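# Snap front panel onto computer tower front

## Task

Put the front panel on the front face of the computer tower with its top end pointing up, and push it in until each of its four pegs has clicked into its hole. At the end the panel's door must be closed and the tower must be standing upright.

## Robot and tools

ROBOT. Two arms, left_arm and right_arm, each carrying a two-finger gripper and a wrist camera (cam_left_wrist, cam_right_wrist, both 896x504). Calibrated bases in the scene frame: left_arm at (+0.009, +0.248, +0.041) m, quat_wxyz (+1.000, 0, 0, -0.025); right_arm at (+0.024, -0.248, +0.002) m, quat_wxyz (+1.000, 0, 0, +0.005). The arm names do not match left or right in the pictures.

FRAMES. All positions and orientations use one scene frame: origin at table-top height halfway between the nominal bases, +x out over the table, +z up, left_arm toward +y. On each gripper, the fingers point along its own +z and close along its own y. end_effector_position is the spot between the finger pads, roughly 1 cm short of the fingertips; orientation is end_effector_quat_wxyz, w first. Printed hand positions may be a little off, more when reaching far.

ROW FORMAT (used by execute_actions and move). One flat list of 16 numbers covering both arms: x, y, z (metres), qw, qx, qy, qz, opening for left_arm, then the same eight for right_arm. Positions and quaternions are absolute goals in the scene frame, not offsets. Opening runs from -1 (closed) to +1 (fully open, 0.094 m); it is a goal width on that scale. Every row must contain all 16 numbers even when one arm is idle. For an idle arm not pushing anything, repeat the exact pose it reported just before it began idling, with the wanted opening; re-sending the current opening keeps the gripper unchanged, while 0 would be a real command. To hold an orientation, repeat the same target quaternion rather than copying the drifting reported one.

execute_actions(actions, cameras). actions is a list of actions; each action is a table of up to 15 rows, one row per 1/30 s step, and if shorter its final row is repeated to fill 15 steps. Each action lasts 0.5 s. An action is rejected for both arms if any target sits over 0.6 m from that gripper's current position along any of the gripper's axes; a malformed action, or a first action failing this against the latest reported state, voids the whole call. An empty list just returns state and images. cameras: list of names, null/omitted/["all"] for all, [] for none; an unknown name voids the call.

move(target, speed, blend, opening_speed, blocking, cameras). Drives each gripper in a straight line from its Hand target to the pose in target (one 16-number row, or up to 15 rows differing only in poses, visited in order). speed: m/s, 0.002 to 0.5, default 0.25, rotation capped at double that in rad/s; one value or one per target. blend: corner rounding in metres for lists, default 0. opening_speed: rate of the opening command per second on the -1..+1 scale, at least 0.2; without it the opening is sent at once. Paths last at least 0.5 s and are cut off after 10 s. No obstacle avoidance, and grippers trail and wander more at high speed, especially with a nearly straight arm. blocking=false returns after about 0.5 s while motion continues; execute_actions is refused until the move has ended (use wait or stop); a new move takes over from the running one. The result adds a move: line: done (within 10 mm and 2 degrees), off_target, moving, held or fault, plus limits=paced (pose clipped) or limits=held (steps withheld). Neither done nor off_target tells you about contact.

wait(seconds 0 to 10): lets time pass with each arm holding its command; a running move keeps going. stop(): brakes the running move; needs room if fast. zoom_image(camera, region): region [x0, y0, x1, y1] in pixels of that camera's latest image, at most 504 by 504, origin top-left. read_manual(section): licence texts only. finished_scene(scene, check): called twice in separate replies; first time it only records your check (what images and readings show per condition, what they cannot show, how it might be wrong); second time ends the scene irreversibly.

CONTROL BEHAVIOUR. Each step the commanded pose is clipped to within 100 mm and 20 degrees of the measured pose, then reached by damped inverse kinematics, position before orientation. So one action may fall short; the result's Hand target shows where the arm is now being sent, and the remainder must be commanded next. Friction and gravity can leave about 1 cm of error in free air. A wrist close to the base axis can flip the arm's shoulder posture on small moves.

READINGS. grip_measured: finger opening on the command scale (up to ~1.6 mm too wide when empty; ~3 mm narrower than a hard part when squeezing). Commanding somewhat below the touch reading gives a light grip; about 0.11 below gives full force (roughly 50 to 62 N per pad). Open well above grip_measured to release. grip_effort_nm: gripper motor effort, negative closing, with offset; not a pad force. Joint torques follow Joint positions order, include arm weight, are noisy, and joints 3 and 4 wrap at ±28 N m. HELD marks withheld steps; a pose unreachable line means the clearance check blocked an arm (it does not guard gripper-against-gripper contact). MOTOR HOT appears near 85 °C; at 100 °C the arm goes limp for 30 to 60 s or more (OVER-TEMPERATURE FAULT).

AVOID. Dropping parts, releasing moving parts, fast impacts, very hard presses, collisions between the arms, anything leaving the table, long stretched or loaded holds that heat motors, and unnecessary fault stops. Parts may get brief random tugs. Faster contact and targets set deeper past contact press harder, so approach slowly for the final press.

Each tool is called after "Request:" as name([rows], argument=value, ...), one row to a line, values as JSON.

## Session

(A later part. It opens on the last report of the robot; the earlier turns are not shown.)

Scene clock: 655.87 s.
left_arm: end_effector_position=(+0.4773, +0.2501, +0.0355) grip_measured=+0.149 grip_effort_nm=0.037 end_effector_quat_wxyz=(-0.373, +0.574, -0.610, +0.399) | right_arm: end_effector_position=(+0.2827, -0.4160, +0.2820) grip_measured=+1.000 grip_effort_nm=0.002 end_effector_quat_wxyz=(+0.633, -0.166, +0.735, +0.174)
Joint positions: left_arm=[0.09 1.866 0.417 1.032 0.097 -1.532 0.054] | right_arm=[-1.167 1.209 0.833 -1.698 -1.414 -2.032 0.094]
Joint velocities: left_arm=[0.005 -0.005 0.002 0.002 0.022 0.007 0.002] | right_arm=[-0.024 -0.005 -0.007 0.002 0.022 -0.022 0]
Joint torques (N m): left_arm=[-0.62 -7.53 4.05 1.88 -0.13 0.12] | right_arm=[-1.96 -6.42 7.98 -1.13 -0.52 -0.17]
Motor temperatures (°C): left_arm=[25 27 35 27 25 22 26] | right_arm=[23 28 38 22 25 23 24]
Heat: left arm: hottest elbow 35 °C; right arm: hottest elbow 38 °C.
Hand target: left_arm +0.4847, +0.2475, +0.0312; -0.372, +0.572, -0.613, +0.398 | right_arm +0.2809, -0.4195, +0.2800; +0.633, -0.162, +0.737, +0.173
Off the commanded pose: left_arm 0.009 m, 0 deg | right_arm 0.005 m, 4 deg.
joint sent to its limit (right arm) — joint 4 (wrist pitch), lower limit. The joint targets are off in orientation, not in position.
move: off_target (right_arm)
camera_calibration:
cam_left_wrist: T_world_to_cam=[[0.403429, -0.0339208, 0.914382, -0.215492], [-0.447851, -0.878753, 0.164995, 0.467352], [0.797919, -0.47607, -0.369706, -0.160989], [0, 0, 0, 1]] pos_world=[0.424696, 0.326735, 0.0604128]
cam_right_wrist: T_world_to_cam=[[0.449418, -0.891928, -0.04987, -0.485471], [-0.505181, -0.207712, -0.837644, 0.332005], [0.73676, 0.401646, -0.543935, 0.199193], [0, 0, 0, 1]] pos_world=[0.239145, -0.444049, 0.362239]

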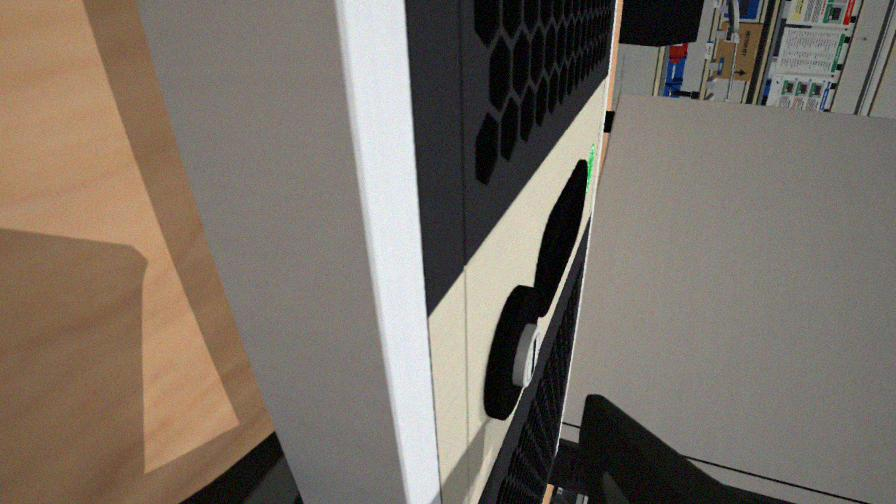

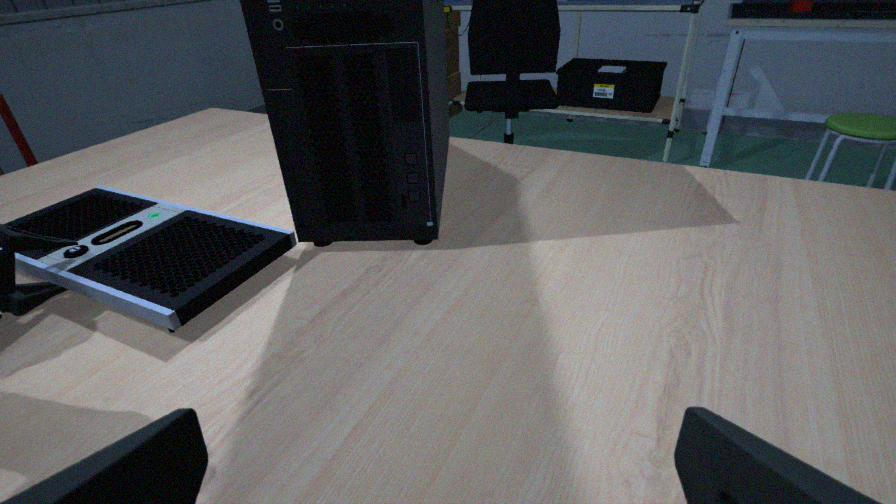

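Request:
move([
  [0.507,0.245,0.0325,0.3715,-0.5719,0.6133,-0.3983,0.15,0.28,-0.42,0.28,0.64,-0.18,0.72,0.2,1],
  [0.507,0.245,0.08,0.3715,-0.5719,0.6133,-0.3983,0.15,0.28,-0.42,0.28,0.64,-0.18,0.72,0.2,1],
  [0.507,0.245,0.122,0.3715,-0.5719,0.6133,-0.3983,0.15,0.28,-0.42,0.28,0.64,-0.18,0.72,0.2,1],
], speed=0.06)

Scene clock: 669.83 s.
left_arm: end_effector_position=(+0.4936, +0.2480, +0.0989) grip_measured=+0.149 grip_effort_nm=0.037 end_effector_quat_wxyz=(-0.357, +0.583, -0.620, +0.384) | right_arm: end_effector_position=(+0.2827, -0.4160, +0.2820) grip_measured=+1.000 grip_effort_nm=0.002 end_effector_quat_wxyz=(+0.633, -0.166, +0.735, +0.174)
Joint positions: left_arm=[0.081 1.575 0.477 0.63 0.088 -1.532 0.054] | right_arm=[-1.167 1.209 0.833 -1.698 -1.414 -2.032 0.094]
Joint velocities: left_arm=[-0.005 -0.005 0.002 0.007 -0.007 0.022 0] | right_arm=[0.005 0.005 -0.007 -0.002 -0.037 0.051 0]
Joint torques (N m): left_arm=[-0.62 -9.7 7.41 1.95 -0.06 0.09] | right_arm=[-2.08 -6.3 7.82 -1.02 -0.52 -0.17]
Motor temperatures (°C): left_arm=[25 27 33 27 25 22 26] | right_arm=[23 28 37 22 25 23 24]
Heat: left arm: hottest elbow 33 °C; right arm: hottest elbow 37 °C.
Hand target: left_arm +0.5078, +0.2454, +0.1204; -0.372, +0.572, -0.613, +0.399 | right_arm +0.2809, -0.4195, +0.2800; +0.633, -0.162, +0.737, +0.173
Off the commanded pose: left_arm 0.027 m, 3 deg | right_arm 0.005 m, 4 deg.
joint sent to its limit (right arm) — joint 4 (wrist pitch), lower limit. The joint targets are off in orientation, not in position.
move: off_target (left_arm, right_arm)
camera_calibration:
cam_left_wrist: T_world_to_cam=[[0.450006, -0.0359828, 0.8923, -0.300382], [-0.439827, -0.878529, 0.186387, 0.456142], [0.777205, -0.476333, -0.41117, -0.137141], [0, 0, 0, 1]] pos_world=[0.442384, 0.324601, 0.126624]
cam_right_wrist: T_world_to_cam=[[0.449418, -0.891928, -0.04987, -0.485471], [-0.505181, -0.207712, -0.837644, 0.332005], [0.73676, 0.401646, -0.543935, 0.199193], [0, 0, 0, 1]] pos_world=[0.239145, -0.444049, 0.362239]

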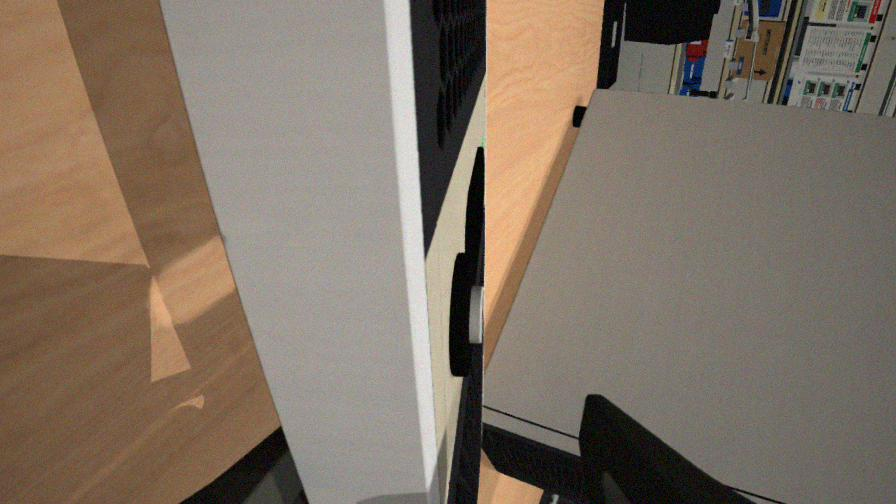

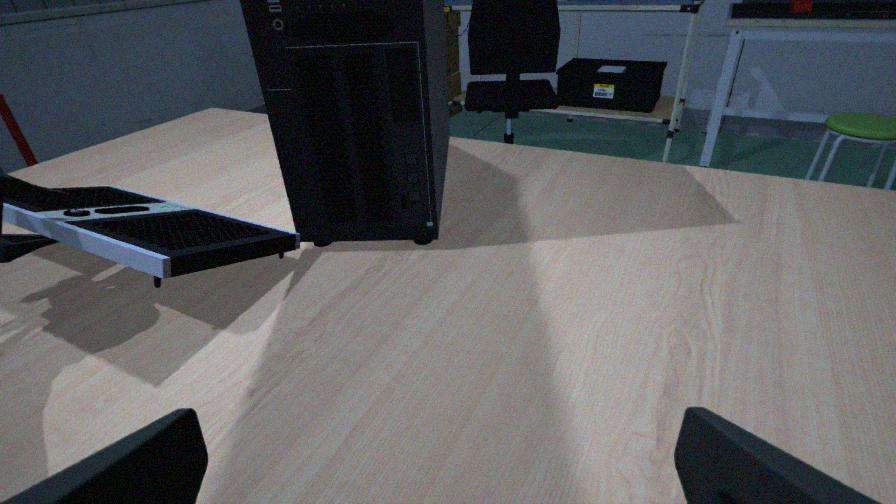

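Request:
move(target=[0.52,0.245,0.117,0.3715,-0.5719,0.6133,-0.3983,0.15,0.28,-0.42,0.28,0.64,-0.18,0.72,0.2,1], speed=0.06, cameras=[])

Request:
move(target=[0.522,0.245,0.117,0.3715,-0.5719,0.6133,-0.3983,-0.8,0.28,-0.42,0.28,0.64,-0.18,0.72,0.2,1], opening_speed=0.5)

Scene clock: 676.23 s.
left_arm: end_effector_position=(+0.5012, +0.2483, +0.1057) grip_measured=+0.149 grip_effort_nm=0.042 end_effector_quat_wxyz=(-0.363, +0.580, -0.617, +0.388) | right_arm: end_effector_position=(+0.2827, -0.4160, +0.2820) grip_measured=+1.000 grip_effort_nm=0.002 end_effector_quat_wxyz=(+0.633, -0.166, +0.735, +0.174)
Joint positions: left_arm=[0.081 1.575 0.494 0.63 0.085 -1.532 0.054] | right_arm=[-1.167 1.209 0.833 -1.698 -1.414 -2.032 0.094]
Joint velocities: left_arm=[-0.015 -0.005 -0.007 0.017 0.037 -0.066 0] | right_arm=[0.005 -0.005 -0.012 -0.002 -0.051 0.007 0]
Joint torques (N m): left_arm=[-0.67 -7.18 8.44 2.17 -0.08 0.09] | right_arm=[-2.02 -5.89 7.8 -1.24 -0.5 -0.17]
Motor temperatures (°C): left_arm=[25 28 33 27 25 22 26] | right_arm=[23 28 37 22 25 23 24]
Heat: left arm: hottest elbow 33 °C; right arm: hottest elbow 37 °C.
Hand target: left_arm +0.5193, +0.2453, +0.1169; -0.372, +0.572, -0.613, +0.398 | right_arm +0.2809, -0.4195, +0.2800; +0.633, -0.162, +0.737, +0.173
Off the commanded pose: left_arm 0.022 m, 2 deg | right_arm 0.005 m, 4 deg.
joint sent to its limit (right arm) — joint 4 (wrist pitch), lower limit. The joint targets are off in orientation, not in position.
move: off_target (left_arm, right_arm)
No camera images: "cameras" was empty.

Scene clock: 678.33 s.
left_arm: end_effector_position=(+0.5030, +0.2484, +0.1051) grip_measured=-0.531 grip_effort_nm=-1.072 end_effector_quat_wxyz=(-0.363, +0.580, -0.617, +0.388) | right_arm: end_effector_position=(+0.2827, -0.4160, +0.2820) grip_measured=+1.000 grip_effort_nm=0.007 end_effector_quat_wxyz=(+0.633, -0.166, +0.735, +0.174)
Joint positions: left_arm=[0.081 1.58 0.499 0.629 0.085 -1.532 0.022] | right_arm=[-1.167 1.209 0.833 -1.698 -1.414 -2.032 0.094]
Joint velocities: left_arm=[-0.015 0.005 0.012 -0.007 0.007 -0.066 -0.001] | right_arm=[-0.005 0.005 -0.012 0.002 -0.051 -0.007 0]
Joint torques (N m): left_arm=[-0.67 -7.24 8.51 2.15 -0.03 0.07] | right_arm=[-2.2 -6.24 7.95 -1.17 -0.51 -0.16]
Motor temperatures (°C): left_arm=[25 28 33 27 25 22 26] | right_arm=[23 28 37 22 25 23 24]
Heat: left arm: hottest elbow 33 °C; right arm: hottest elbow 37 °C.
Hand target: left_arm +0.5212, +0.2452, +0.1170; -0.372, +0.572, -0.613, +0.398 | right_arm +0.2809, -0.4195, +0.2800; +0.633, -0.162, +0.737, +0.173
Off the commanded pose: left_arm 0.023 m, 2 deg | right_arm 0.005 m, 4 deg.
joint sent to its limit (right arm) — joint 4 (wrist pitch), lower limit. The joint targets are off in orientation, not in position.
move: off_target (left_arm, right_arm)
camera_calibration:
cam_left_wrist: T_world_to_cam=[[0.436096, -0.0367644, 0.899149, -0.303655], [-0.441236, -0.879552, 0.178041, 0.461295], [0.784303, -0.47438, -0.399791, -0.146967], [0, 0, 0, 1]] pos_world=[0.45123, 0.324852, 0.132146]
cam_right_wrist: T_world_to_cam=[[0.449418, -0.891928, -0.04987, -0.485471], [-0.505181, -0.207712, -0.837644, 0.332005], [0.73676, 0.401646, -0.543935, 0.199193], [0, 0, 0, 1]] pos_world=[0.239145, -0.444049, 0.362239]

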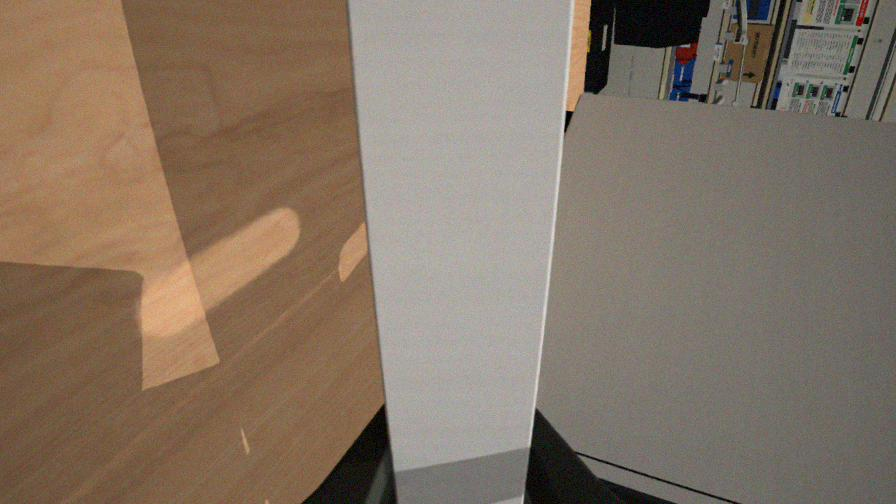

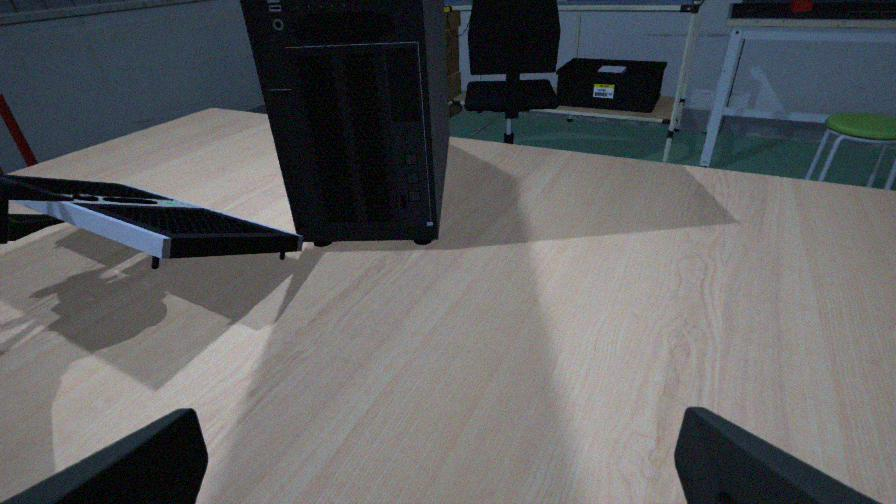

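Request:
move([
  [0.49,0.248,0.2,0.3715,-0.5719,0.6133,-0.3983,-0.8,0.28,-0.42,0.28,0.64,-0.18,0.72,0.2,1],
  [0.45,0.25,0.38,0.3715,-0.5719,0.6133,-0.3983,-0.8,0.28,-0.42,0.28,0.64,-0.18,0.72,0.2,1],
], speed=0.12)

Scene clock: 695.30 s.
left_arm: end_effector_position=(+0.4415, +0.2464, +0.3178) grip_measured=-0.531 grip_effort_nm=-1.067 end_effector_quat_wxyz=(-0.333, +0.595, -0.632, +0.368) | right_arm: end_effector_position=(+0.2827, -0.4161, +0.2819) grip_measured=+1.000 grip_effort_nm=0.002 end_effector_quat_wxyz=(+0.633, -0.166, +0.735, +0.175)
Joint positions: left_arm=[0.086 0.918 0.731 -0.348 0.099 -1.532 0.022] | right_arm=[-1.167 1.21 0.833 -1.698 -1.414 -2.032 0.094]
Joint velocities: left_arm=[-0.005 -0.005 -0.007 -0.017 0.037 0.007 0] | right_arm=[0.005 0.015 -0.007 0.002 0.051 -0.022 0]
Joint torques (N m): left_arm=[0.5 -5.07 15.32 2.48 0.15 0.17] | right_arm=[-1.96 -6.42 7.91 -1.11 -0.52 -0.19]
Motor temperatures (°C): left_arm=[25 28 34 27 25 22 27] | right_arm=[23 28 37 22 25 23 24]
Heat: left arm: hottest elbow 34 °C; right arm: hottest elbow 37 °C.
Hand target: left_arm +0.4517, +0.2493, +0.3774; -0.372, +0.572, -0.613, +0.398 | right_arm +0.2810, -0.4196, +0.2799; +0.633, -0.162, +0.737, +0.173
Off the commanded pose: left_arm 0.063 m, 7 deg | right_arm 0.005 m, 4 deg.
joint sent to its limit (right arm) — joint 4 (wrist pitch), lower limit. The joint targets are off in orientation, not in position.
move: off_target (left_arm, right_arm)
camera_calibration:
cam_left_wrist: T_world_to_cam=[[0.508173, -0.0317775, 0.860669, -0.488936], [-0.43073, -0.874744, 0.222023, 0.374818], [0.74581, -0.483542, -0.458208, 0.0230979], [0, 0, 0, 1]] pos_world=[0.392683, 0.323501, 0.348177]
cam_right_wrist: T_world_to_cam=[[0.449411, -0.891911, -0.0502504, -0.485416], [-0.50531, -0.207419, -0.837639, 0.332087], [0.736677, 0.401836, -0.543908, 0.199243], [0, 0, 0, 1]] pos_world=[0.23918, -0.444129, 0.362146]

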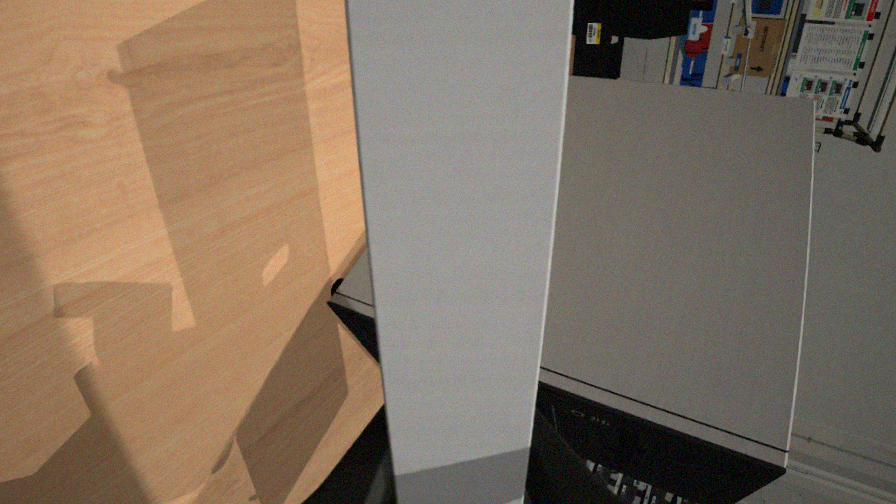

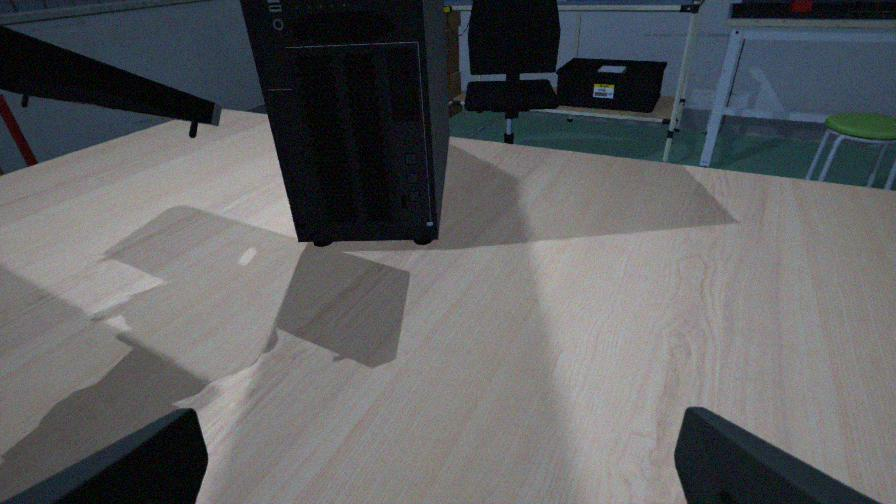

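Request:
move([
  [0.44,0.23,0.43,0.696,0.123,0.696,-0.123,-0.8,0.28,-0.42,0.28,0.64,-0.18,0.72,0.2,1],
  [0.46,0.14,0.43,0.587,0.394,0.587,-0.394,-0.8,0.28,-0.42,0.28,0.64,-0.18,0.72,0.2,1],
], speed=0.18)

Scene clock: 717.10 s.
left_arm: end_effector_position=(+0.4507, +0.1414, +0.3946) grip_measured=-0.531 grip_effort_nm=-1.062 end_effector_quat_wxyz=(+0.573, +0.370, +0.608, -0.407) | right_arm: end_effector_position=(+0.2827, -0.4161, +0.2819) grip_measured=+1.000 grip_effort_nm=0.007 end_effector_quat_wxyz=(+0.633, -0.166, +0.735, +0.175)
Joint positions: left_arm=[0.187 1.21 0.808 0.355 1.303 -0.026 0.022] | right_arm=[-1.167 1.21 0.833 -1.698 -1.414 -2.032 0.094]
Joint velocities: left_arm=[0.005 -0.005 -0.022 0.012 -0.007 0.007 -0.001] | right_arm=[-0.024 -0.005 -0.007 -0.017 -0.051 -0.037 0]
Joint torques (N m): left_arm=[-0.5 -6.18 13.89 2.74 0.16 -0.09] | right_arm=[-2.2 -6.77 7.87 -1.05 -0.52 -0.21]
Motor temperatures (°C): left_arm=[25 28 36 27 25 22 27] | right_arm=[23 28 37 22 25 23 24]
Heat: left arm: hottest elbow 36 °C; right arm: hottest elbow 37 °C.
Hand target: left_arm +0.4604, +0.1400, +0.4302; +0.593, +0.391, +0.584, -0.393 | right_arm +0.2809, -0.4195, +0.2800; +0.633, -0.162, +0.737, +0.173
Off the commanded pose: left_arm 0.037 m, 4 deg | right_arm 0.005 m, 4 deg.
joint sent to its limit (right arm) — joint 4 (wrist pitch), lower limit. The joint targets are off in orientation, not in position.
move: off_target (left_arm, right_arm)
camera_calibration:
cam_left_wrist: T_world_to_cam=[[-0.916155, -0.39631, 0.0599836, 0.44638], [-0.222154, 0.377492, -0.89897, 0.441119], [0.333628, -0.836922, -0.433883, 0.226891], [0, 0, 0, 1]] pos_world=[0.431252, 0.200276, 0.468222]
cam_right_wrist: T_world_to_cam=[[0.449411, -0.891911, -0.0502504, -0.485416], [-0.50531, -0.207419, -0.837639, 0.332087], [0.736677, 0.401836, -0.543908, 0.199243], [0, 0, 0, 1]] pos_world=[0.23918, -0.444129, 0.362146]

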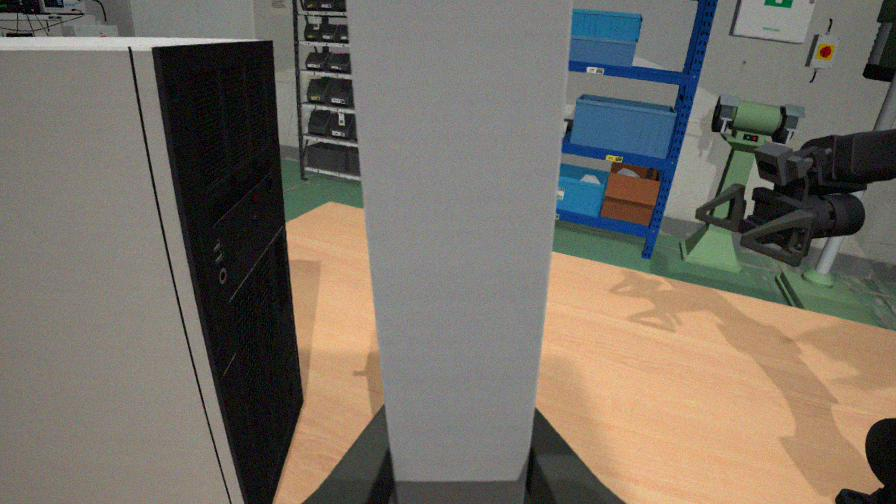

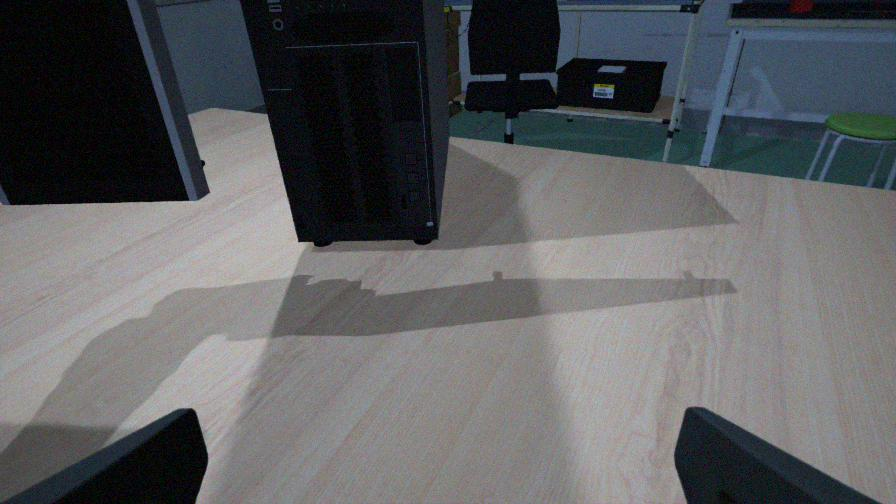

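Request:
move([
  [0.59,-0.02,0.38,0.587,0.394,0.587,-0.394,-0.8,0.28,-0.42,0.28,0.64,-0.18,0.72,0.2,1],
  [0.602,-0.055,0.265,0.587,0.394,0.587,-0.394,-0.8,0.36,-0.3,0.28,0.804,-0.11,0.563,0.156,1],
], speed=0.12)

Scene clock: 731.43 s.
left_arm: end_effector_position=(+0.5958, -0.0472, +0.2459) grip_measured=-0.531 grip_effort_nm=-1.062 end_effector_quat_wxyz=(+0.565, +0.384, +0.611, -0.400) | right_arm: end_effector_position=(+0.3464, -0.2977, +0.2687) grip_measured=+1.000 grip_effort_nm=0.002 end_effector_quat_wxyz=(+0.637, -0.308, +0.644, +0.292)
Joint positions: left_arm=[-0.206 1.833 1.08 0.684 0.921 0 0.022] | right_arm=[-0.716 1.273 0.791 -1.576 -1.55 -2.076 0.094]
Joint velocities: left_arm=[-0.015 0.015 -0.017 0.007 -0.051 -0.051 0] | right_arm=[-0.005 -0.005 -0.007 0.017 -0.007 0.007 0]
Joint torques (N m): left_arm=[-0.5 -14.33 9.17 3.26 -0.01 0.11] | right_arm=[-0.91 -6.83 11.41 -0.5 -0.74 -0.02]
Motor temperatures (°C): left_arm=[25 28 39 27 25 22 27] | right_arm=[23 28 37 22 25 23 24]
Heat: left arm: hottest elbow 39 °C; right arm: hottest elbow 37 °C.
Hand target: left_arm +0.6010, -0.0526, +0.2635; +0.586, +0.396, +0.588, -0.392 | right_arm +0.3565, -0.3021, +0.2799; +0.643, -0.323, +0.635, +0.282
Off the commanded pose: left_arm 0.022 m, 4 deg | right_arm 0.018 m, 35 deg; orientation clipped.
joint sent to its limit (right arm) — joint 5 (wrist yaw), lower limit. The joint targets are off in position and orientation.
move: off_target (left_arm, right_arm); limits=paced
camera_calibration:
cam_left_wrist: T_world_to_cam=[[-0.921495, -0.385964, 0.0433407, 0.521215], [-0.213555, 0.410309, -0.88659, 0.404267], [0.324409, -0.826244, -0.460522, -0.0313321], [0, 0, 0, 1]] pos_world=[0.576795, 0.0094082, 0.3214]
cam_right_wrist: T_world_to_cam=[[0.756816, -0.653527, 0.011475, -0.461188], [-0.279808, -0.339798, -0.897911, 0.276493], [0.590708, 0.676343, -0.440027, 0.201947], [0, 0, 0, 1]] pos_world=[0.307108, -0.344033, 0.34242]

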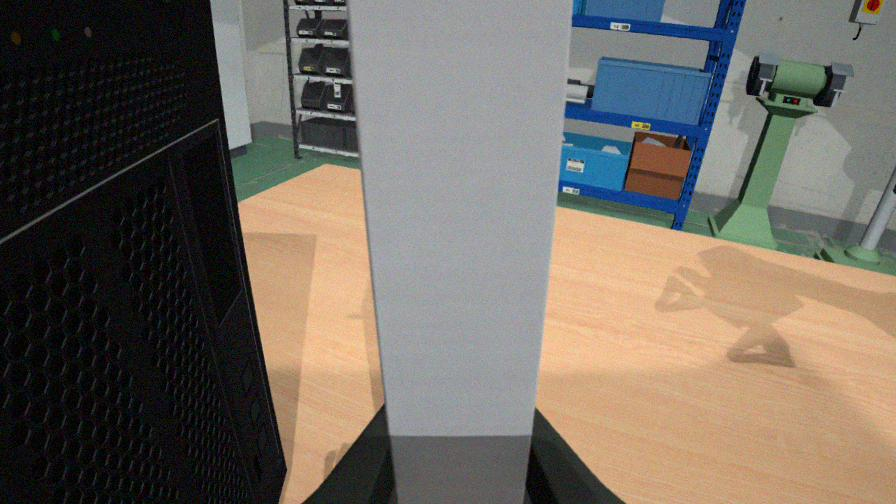

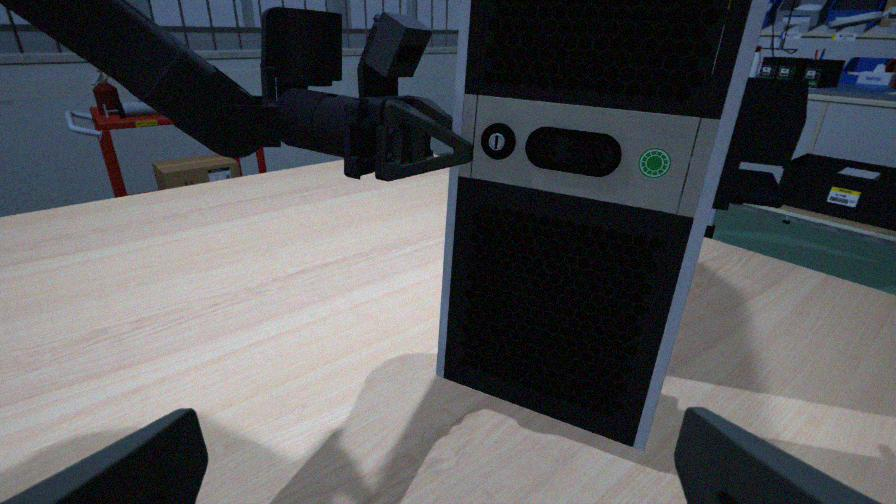

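Request:
move(target=[0.5,0.13,0.34,0.608,0.404,0.563,-0.388,-0.8,0.36,-0.3,0.28,0.643,-0.323,0.635,0.282,1], speed=0.15)

Scene clock: 757.23 s.
left_arm: end_effector_position=(+0.5007, +0.1269, +0.3194) grip_measured=-0.531 grip_effort_nm=-1.072 end_effector_quat_wxyz=(+0.593, +0.391, +0.578, -0.401) | right_arm: end_effector_position=(+0.3484, -0.2966, +0.2689) grip_measured=+1.000 grip_effort_nm=0.002 end_effector_quat_wxyz=(+0.637, -0.312, +0.642, +0.292)
Joint positions: left_arm=[0.14 1.5 0.802 0.786 1.279 -0.086 0.022] | right_arm=[-0.709 1.278 0.796 -1.572 -1.55 -2.076 0.094]
Joint velocities: left_arm=[-0.005 -0.015 -0.002 -0.002 0.022 0.022 0] | right_arm=[-0.005 -0.015 -0.022 -0.007 -0.022 0.007 0]
Joint torques (N m): left_arm=[0.5 -11.75 8.39 2.61 -0.05 -0.1] | right_arm=[-0.5 -7.06 11.54 -0.46 -0.75 0]
Motor temperatures (°C): left_arm=[25 29 39 27 25 22 27] | right_arm=[22 28 37 22 25 23 24]
Heat: left arm: hottest elbow 39 °C; right arm: hottest elbow 37 °C.
Hand target: left_arm +0.4990, +0.1280, +0.3414; +0.609, +0.402, +0.562, -0.389 | right_arm +0.3588, -0.3003, +0.2799; +0.641, -0.326, +0.634, +0.285
Off the commanded pose: left_arm 0.021 m, 3 deg | right_arm 0.016 m, 2 deg.
joint sent to its limit (right arm) — joint 5 (wrist yaw), lower limit. The joint targets still meet the commanded pose.
move: off_target (left_arm, right_arm)
camera_calibration:
cam_left_wrist: T_world_to_cam=[[-0.927227, -0.374354, -0.0104137, 0.516221], [-0.140969, 0.374654, -0.916385, 0.355429], [0.346954, -0.848229, -0.400162, 0.149364], [0, 0, 0, 1]] pos_world=[0.476936, 0.186781, 0.390856]
cam_right_wrist: T_world_to_cam=[[0.761727, -0.647689, 0.0164336, -0.463328], [-0.273795, -0.344783, -0.897865, 0.273978], [0.587203, 0.679428, -0.439965, 0.202212], [0, 0, 0, 1]] pos_world=[0.309204, -0.343019, 0.342575]

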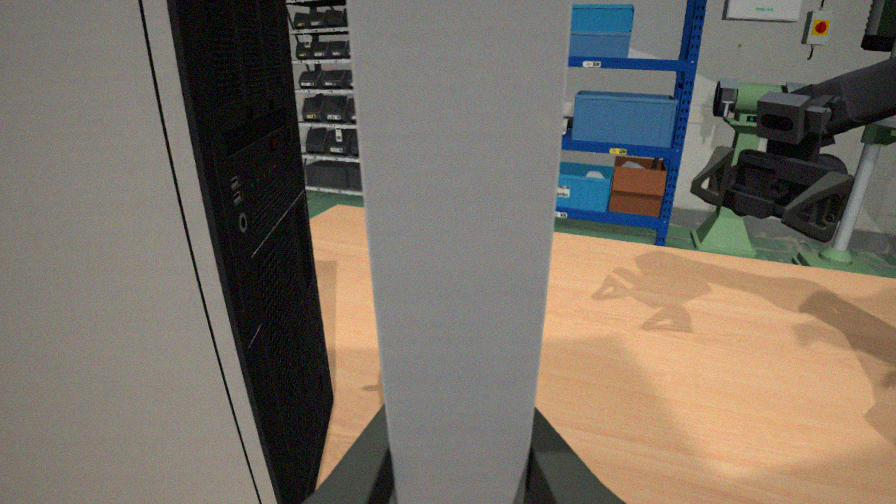

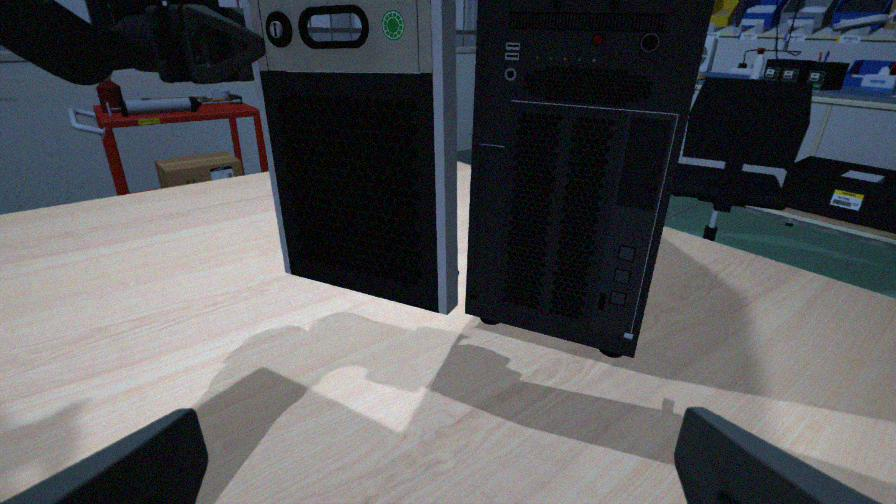

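Request:
zoom_image(camera="cam_right_wrist", region=[440, 270, 680, 390])

Request:
zoom_image(camera="cam_left_wrist", region=[130, 0, 380, 504])

Scaled by 2.100 from the camera's 896x504 image, which has a finer 1280x720 frame.

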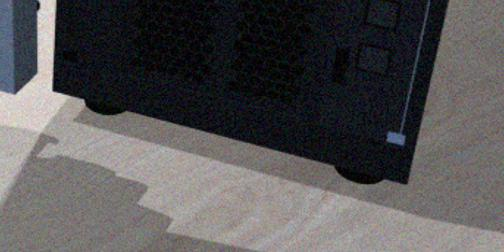

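Scaled by 1.000.

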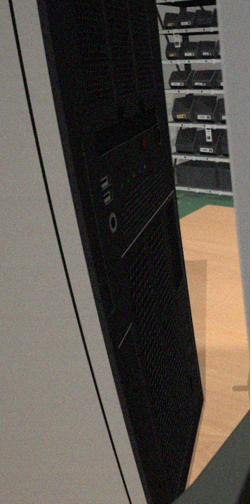

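Request:
move([
  [0.55,0.01,0.30,0.613,0.394,0.573,-0.373,-0.8,0.36,-0.3,0.28,0.643,-0.323,0.635,0.282,1],
  [0.605,-0.033,0.275,0.613,0.394,0.573,-0.373,-0.8,0.36,-0.3,0.28,0.643,-0.323,0.635,0.282,1],
], speed=0.12)

Request:
zoom_image(camera="cam_right_wrist", region=[420, 200, 740, 480])

Scene clock: 800.10 s.
left_arm: end_effector_position=(+0.5880, -0.0240, +0.2451) grip_measured=-0.531 grip_effort_nm=-1.057 end_effector_quat_wxyz=(+0.588, +0.383, +0.600, -0.383) | right_arm: end_effector_position=(+0.3485, -0.2966, +0.2690) grip_measured=+1.000 grip_effort_nm=0.002 end_effector_quat_wxyz=(+0.637, -0.312, +0.642, +0.292)
Joint positions: left_arm=[-0.174 1.815 1.019 0.772 0.922 0.011 0.022] | right_arm=[-0.709 1.278 0.796 -1.572 -1.55 -2.076 0.094]
Joint velocities: left_arm=[-0.015 0.005 -0.002 0.002 -0.066 -0.051 0] | right_arm=[-0.015 0.005 0.002 0.012 -0.037 -0.007 0]
Joint torques (N m): left_arm=[-0.26 -13.27 11.69 2.21 -0.07 0.15] | right_arm=[-0.44 -6.83 11.32 -0.53 -0.79 0.01]
Motor temperatures (°C): left_arm=[25 29 37 27 24 22 28] | right_arm=[22 28 37 22 25 23 24]
Heat: left arm: hottest elbow 37 °C; right arm: hottest elbow 37 °C.
Hand target: left_arm +0.6038, -0.0302, +0.2734; +0.612, +0.396, +0.575, -0.372 | right_arm +0.3588, -0.3004, +0.2799; +0.641, -0.326, +0.633, +0.285
Off the commanded pose: left_arm 0.036 m, 5 deg | right_arm 0.016 m, 2 deg.
joint sent to its limit (right arm) — joint 5 (wrist yaw), lower limit. The joint targets still meet the commanded pose.
move: off_target (left_arm, right_arm)
camera_calibration:
cam_left_wrist: T_world_to_cam=[[-0.90986, -0.414904, -0.00309678, 0.526935], [-0.178574, 0.398317, -0.899697, 0.374677], [0.374522, -0.818046, -0.436503, -0.0452327], [0, 0, 0, 1]] pos_world=[0.563285, 0.0323852, 0.318983]
cam_right_wrist: T_world_to_cam=[[0.761722, -0.647685, 0.016815, -0.463524], [-0.273533, -0.345003, -0.89786, 0.273922], [0.587332, 0.679321, -0.43996, 0.202183], [0, 0, 0, 1]] pos_world=[0.309254, -0.343061, 0.342691]

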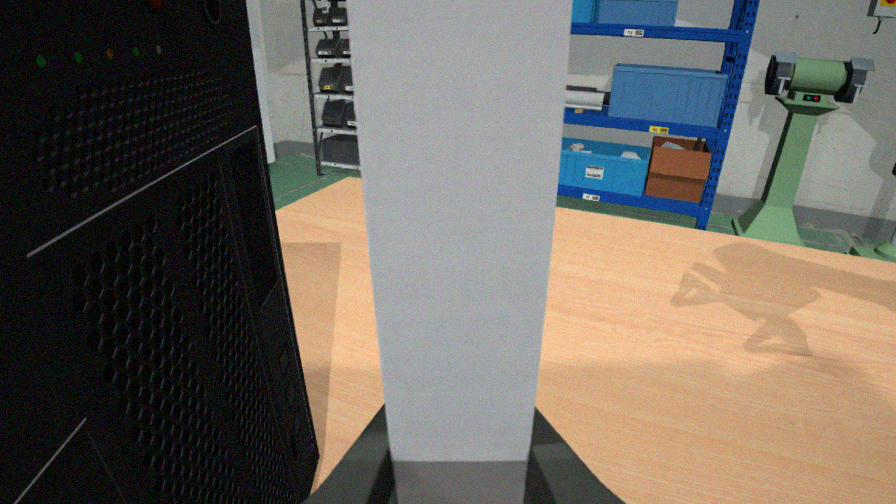

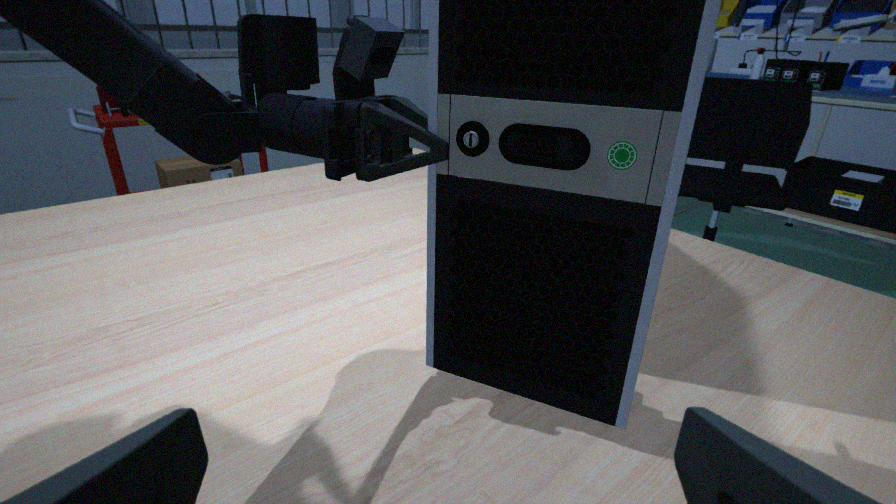

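Scaled by 1.575 from the camera's 896x504 image, which has a finer 1280x720 frame.

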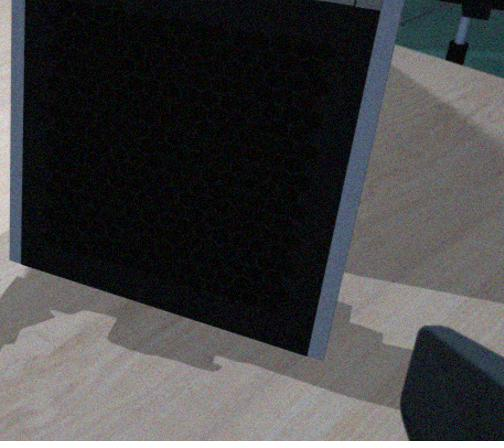

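Request:
move(target=[0.654,-0.008,0.272,0.6075,0.3915,0.579,-0.3745,-0.8,0.36,-0.3,0.28,0.643,-0.323,0.635,0.282,1], speed=0.06)

Request:
zoom_image(camera="cam_right_wrist", region=[420, 200, 740, 480])

Scene clock: 823.90 s.
left_arm: end_effector_position=(+0.6346, -0.0064, +0.2438) grip_measured=-0.531 grip_effort_nm=-1.062 end_effector_quat_wxyz=(+0.587, +0.383, +0.601, -0.384) | right_arm: end_effector_position=(+0.3485, -0.2967, +0.2689) grip_measured=+1.000 grip_effort_nm=-0.002 end_effector_quat_wxyz=(+0.637, -0.312, +0.642, +0.292)
Joint positions: left_arm=[-0.124 1.9 1.154 0.718 0.974 0.011 0.022] | right_arm=[-0.709 1.278 0.796 -1.572 -1.55 -2.076 0.094]
Joint velocities: left_arm=[-0.024 -0.015 -0.002 0.007 -0.066 -0.051 0] | right_arm=[0.005 0.005 -0.007 0.002 -0.051 -0.051 0]
Joint torques (N m): left_arm=[-0.32 -15.21 12.15 2.09 0.12 0.02] | right_arm=[-0.38 -6.59 11.3 -0.25 -0.78 0.01]
Motor temperatures (°C): left_arm=[25 29 38 27 24 22 28] | right_arm=[22 28 38 22 25 23 24]
Heat: left arm: hottest elbow 38 °C; right arm: hottest elbow 38 °C.
Hand target: left_arm +0.6521, -0.0068, +0.2717; +0.609, +0.391, +0.579, -0.375 | right_arm +0.3588, -0.3004, +0.2798; +0.641, -0.326, +0.634, +0.285
Off the commanded pose: left_arm 0.034 m, 4 deg | right_arm 0.016 m, 2 deg.
joint sent to its limit (right arm) — joint 5 (wrist yaw), lower limit. The joint targets still meet the commanded pose.
move: off_target (left_arm, right_arm)
camera_calibration:
cam_left_wrist: T_world_to_cam=[[-0.910807, -0.412831, 0.000396448, 0.57638], [-0.180953, 0.398364, -0.899201, 0.37622], [0.37106, -0.81907, -0.437536, -0.0463884], [0, 0, 0, 1]] pos_world=[0.610262, 0.0500794, 0.317773]
cam_right_wrist: T_world_to_cam=[[0.761727, -0.647689, 0.0164336, -0.463475], [-0.273795, -0.344783, -0.897865, 0.273991], [0.587203, 0.679428, -0.439965, 0.202218], [0, 0, 0, 1]] pos_world=[0.309316, -0.343112, 0.342592]

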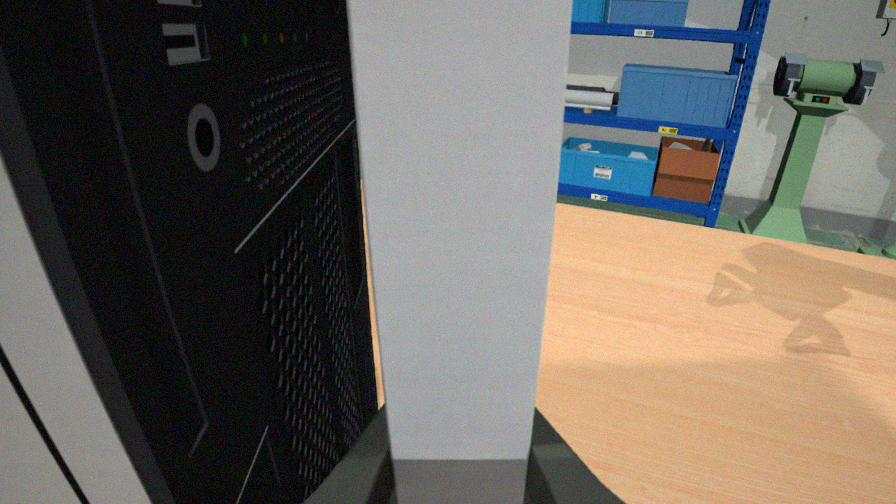

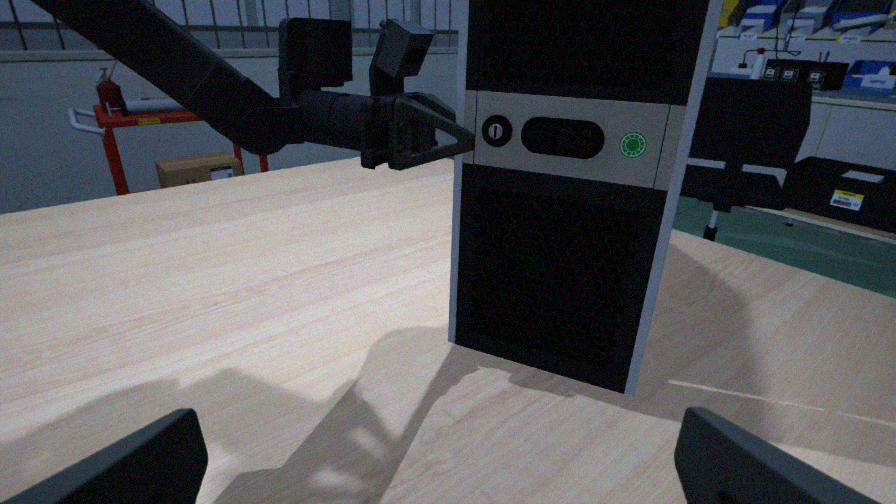

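Scaled by 1.575 from the camera's 896x504 image, which has a finer 1280x720 frame.

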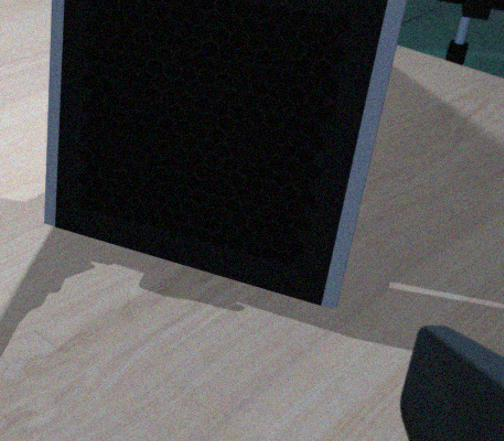

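Request:
move([
  [0.654,-0.008,0.272,0.6075,0.3915,0.579,-0.3745,-0.8,0.42,-0.47,0.32,0.65,-0.31,0.62,0.3,1],
  [0.654,-0.008,0.272,0.6075,0.3915,0.579,-0.3745,-0.8,0.64,-0.5,0.31,0.543,-0.457,0.498,0.498,1],
], speed=0.2)

Scene clock: 855.80 s.
left_arm: end_effector_position=(+0.6349, -0.0065, +0.2435) grip_measured=-0.531 grip_effort_nm=-1.067 end_effector_quat_wxyz=(+0.586, +0.383, +0.601, -0.385) | right_arm: end_effector_position=(+0.6334, -0.5002, +0.3008) grip_measured=+1.000 grip_effort_nm=0.012 end_effector_quat_wxyz=(+0.615, -0.312, +0.650, +0.319)
Joint positions: left_arm=[-0.124 1.9 1.156 0.715 0.974 0.011 0.022] | right_arm=[-0.666 2.116 2.007 -1.697 -1.529 -1.776 0.094]
Joint velocities: left_arm=[-0.015 0.015 -0.012 0.017 0.037 -0.007 0] | right_arm=[-0.015 -0.015 -0.007 -0.002 -0.022 0.007 0]
Joint torques (N m): left_arm=[0.38 -15.03 12.1 2.13 0.11 0.03] | right_arm=[-0.97 -19.49 13.24 -0.73 -0.81 0.1]
Motor temperatures (°C): left_arm=[25 29 39 27 24 22 28] | right_arm=[22 28 39 22 25 23 24]
Heat: left arm: hottest elbow 39 °C; right arm: hottest elbow 39 °C.
Hand target: left_arm +0.6521, -0.0071, +0.2717; +0.608, +0.392, +0.580, -0.375 | right_arm +0.6411, -0.4999, +0.3113; +0.618, -0.319, +0.646, +0.316
Off the commanded pose: left_arm 0.034 m, 4 deg | right_arm 0.011 m, 33 deg; orientation clipped.
joint sent to its limit (right arm) — joint 4 (wrist pitch), lower limit. The joint targets are off in orientation, not in position.
move: off_target (left_arm, right_arm); limits=paced
camera_calibration:
cam_left_wrist: T_world_to_cam=[[-0.910962, -0.412485, 0.00229295, 0.576212], [-0.18283, 0.398779, -0.898637, 0.377133], [0.369759, -0.819043, -0.438687, -0.0455489], [0, 0, 0, 1]] pos_world=[0.6107, 0.0499789, 0.317603]
cam_right_wrist: T_world_to_cam=[[0.787326, -0.615535, -0.035132, -0.797402], [-0.308281, -0.343691, -0.88704, 0.32959], [0.53393, 0.70922, -0.460354, 0.242093], [0, 0, 0, 1]] pos_world=[0.600161, -0.549249, 0.375794]

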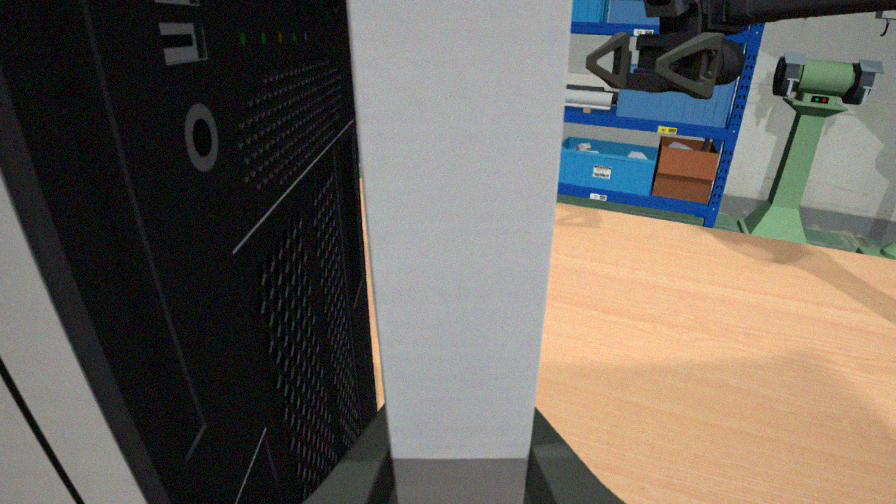

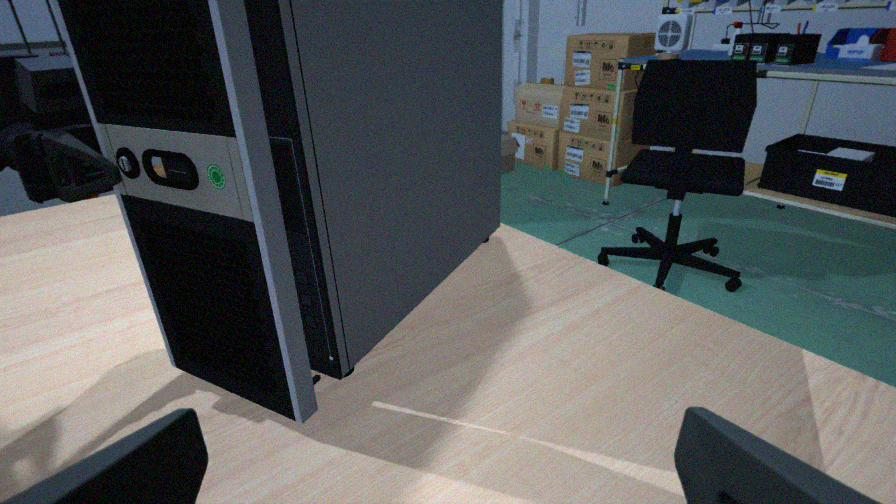

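Request:
zoom_image(camera="cam_right_wrist", region=[140, 250, 400, 430])

Request:
zoom_image(camera="cam_right_wrist", region=[40, 0, 340, 240])

Scaled by 1.938 from the camera's 896x504 image, which has a finer 1280x720 frame.

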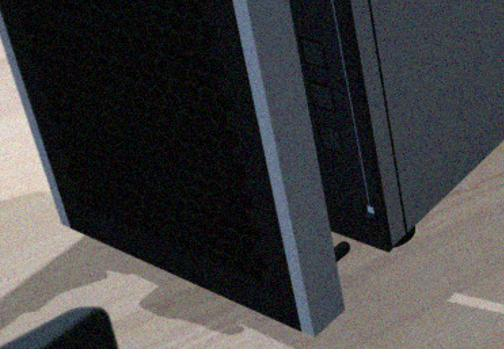

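Scaled by 1.680 from the camera's 896x504 image, which has a finer 1280x720 frame.

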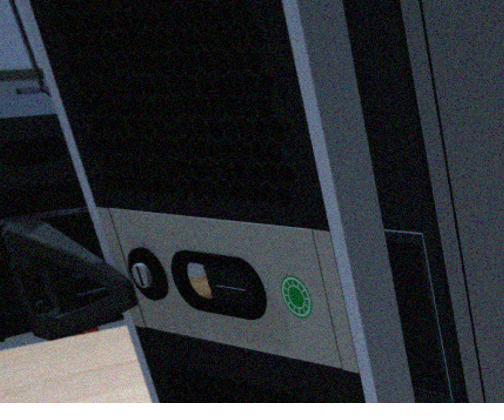

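Request:
move(target=[0.651,-0.001,0.267,0.602,0.389,0.585,-0.377,-0.8,0.641,-0.5,0.311,0.618,-0.319,0.646,0.316,1], speed=0.06, cameras=["cam_right_wrist"])

Request:
zoom_image(camera="cam_right_wrist", region=[140, 250, 400, 430])

Scene clock: 886.90 s.
left_arm: end_effector_position=(+0.6353, -0.0023, +0.2422) grip_measured=-0.531 grip_effort_nm=-1.062 end_effector_quat_wxyz=(+0.583, +0.382, +0.604, -0.386) | right_arm: end_effector_position=(+0.6334, -0.5002, +0.3009) grip_measured=+1.000 grip_effort_nm=0.002 end_effector_quat_wxyz=(+0.614, -0.310, +0.651, +0.321)
Joint positions: left_arm=[-0.117 1.9 1.156 0.707 0.983 0.011 0.022] | right_arm=[-0.666 2.116 2.007 -1.697 -1.53 -1.769 0.094]
Joint velocities: left_arm=[-0.005 0.015 -0.007 -0.007 0.037 -0.051 -0.001] | right_arm=[-0.005 -0.005 0.017 -0.017 -0.037 -0.022 0]
Joint torques (N m): left_arm=[0.32 -15.44 11.15 2.17 0.15 0.02] | right_arm=[-0.97 -20.01 12.51 -0.38 -0.82 0.07]
Motor temperatures (°C): left_arm=[25 29 39 27 24 22 28] | right_arm=[22 33 41 22 26 23 24]
Heat: left arm: hottest elbow 39 °C; right arm: hottest elbow 41 °C.
Hand target: left_arm +0.6498, -0.0003, +0.2669; +0.603, +0.389, +0.586, -0.377 | right_arm +0.6404, -0.4997, +0.3109; +0.618, -0.319, +0.646, +0.316
Off the commanded pose: left_arm 0.029 m, 3 deg | right_arm 0.013 m, 1 deg.
move: off_target (left_arm, right_arm)
camera_calibration:
cam_right_wrist: T_world_to_cam=[[0.786921, -0.615649, -0.0416092, -0.795266], [-0.312792, -0.339865, -0.886935, 0.334387], [0.531899, 0.710963, -0.460017, 0.244176], [0, 0, 0, 1]] pos_world=[0.600528, -0.549559, 0.375815]
Images, in order (width x height): cam_right_wrist 896x504.

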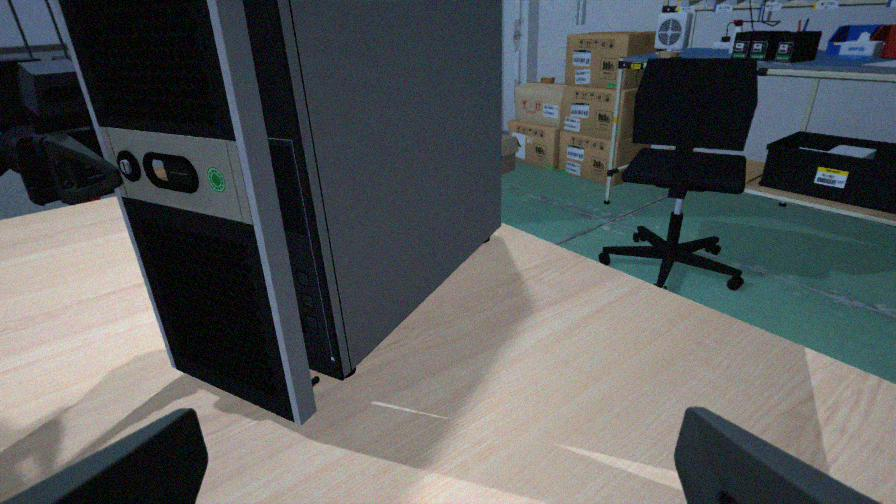

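Scaled by 1.938 from the camera's 896x504 image, which has a finer 1280x720 frame.

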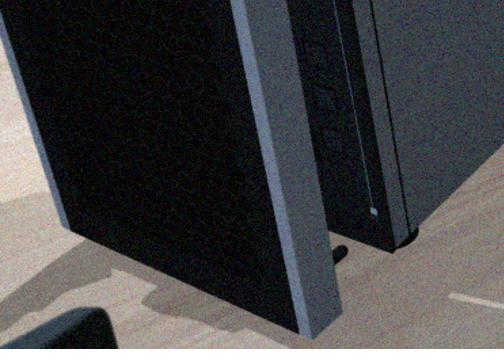

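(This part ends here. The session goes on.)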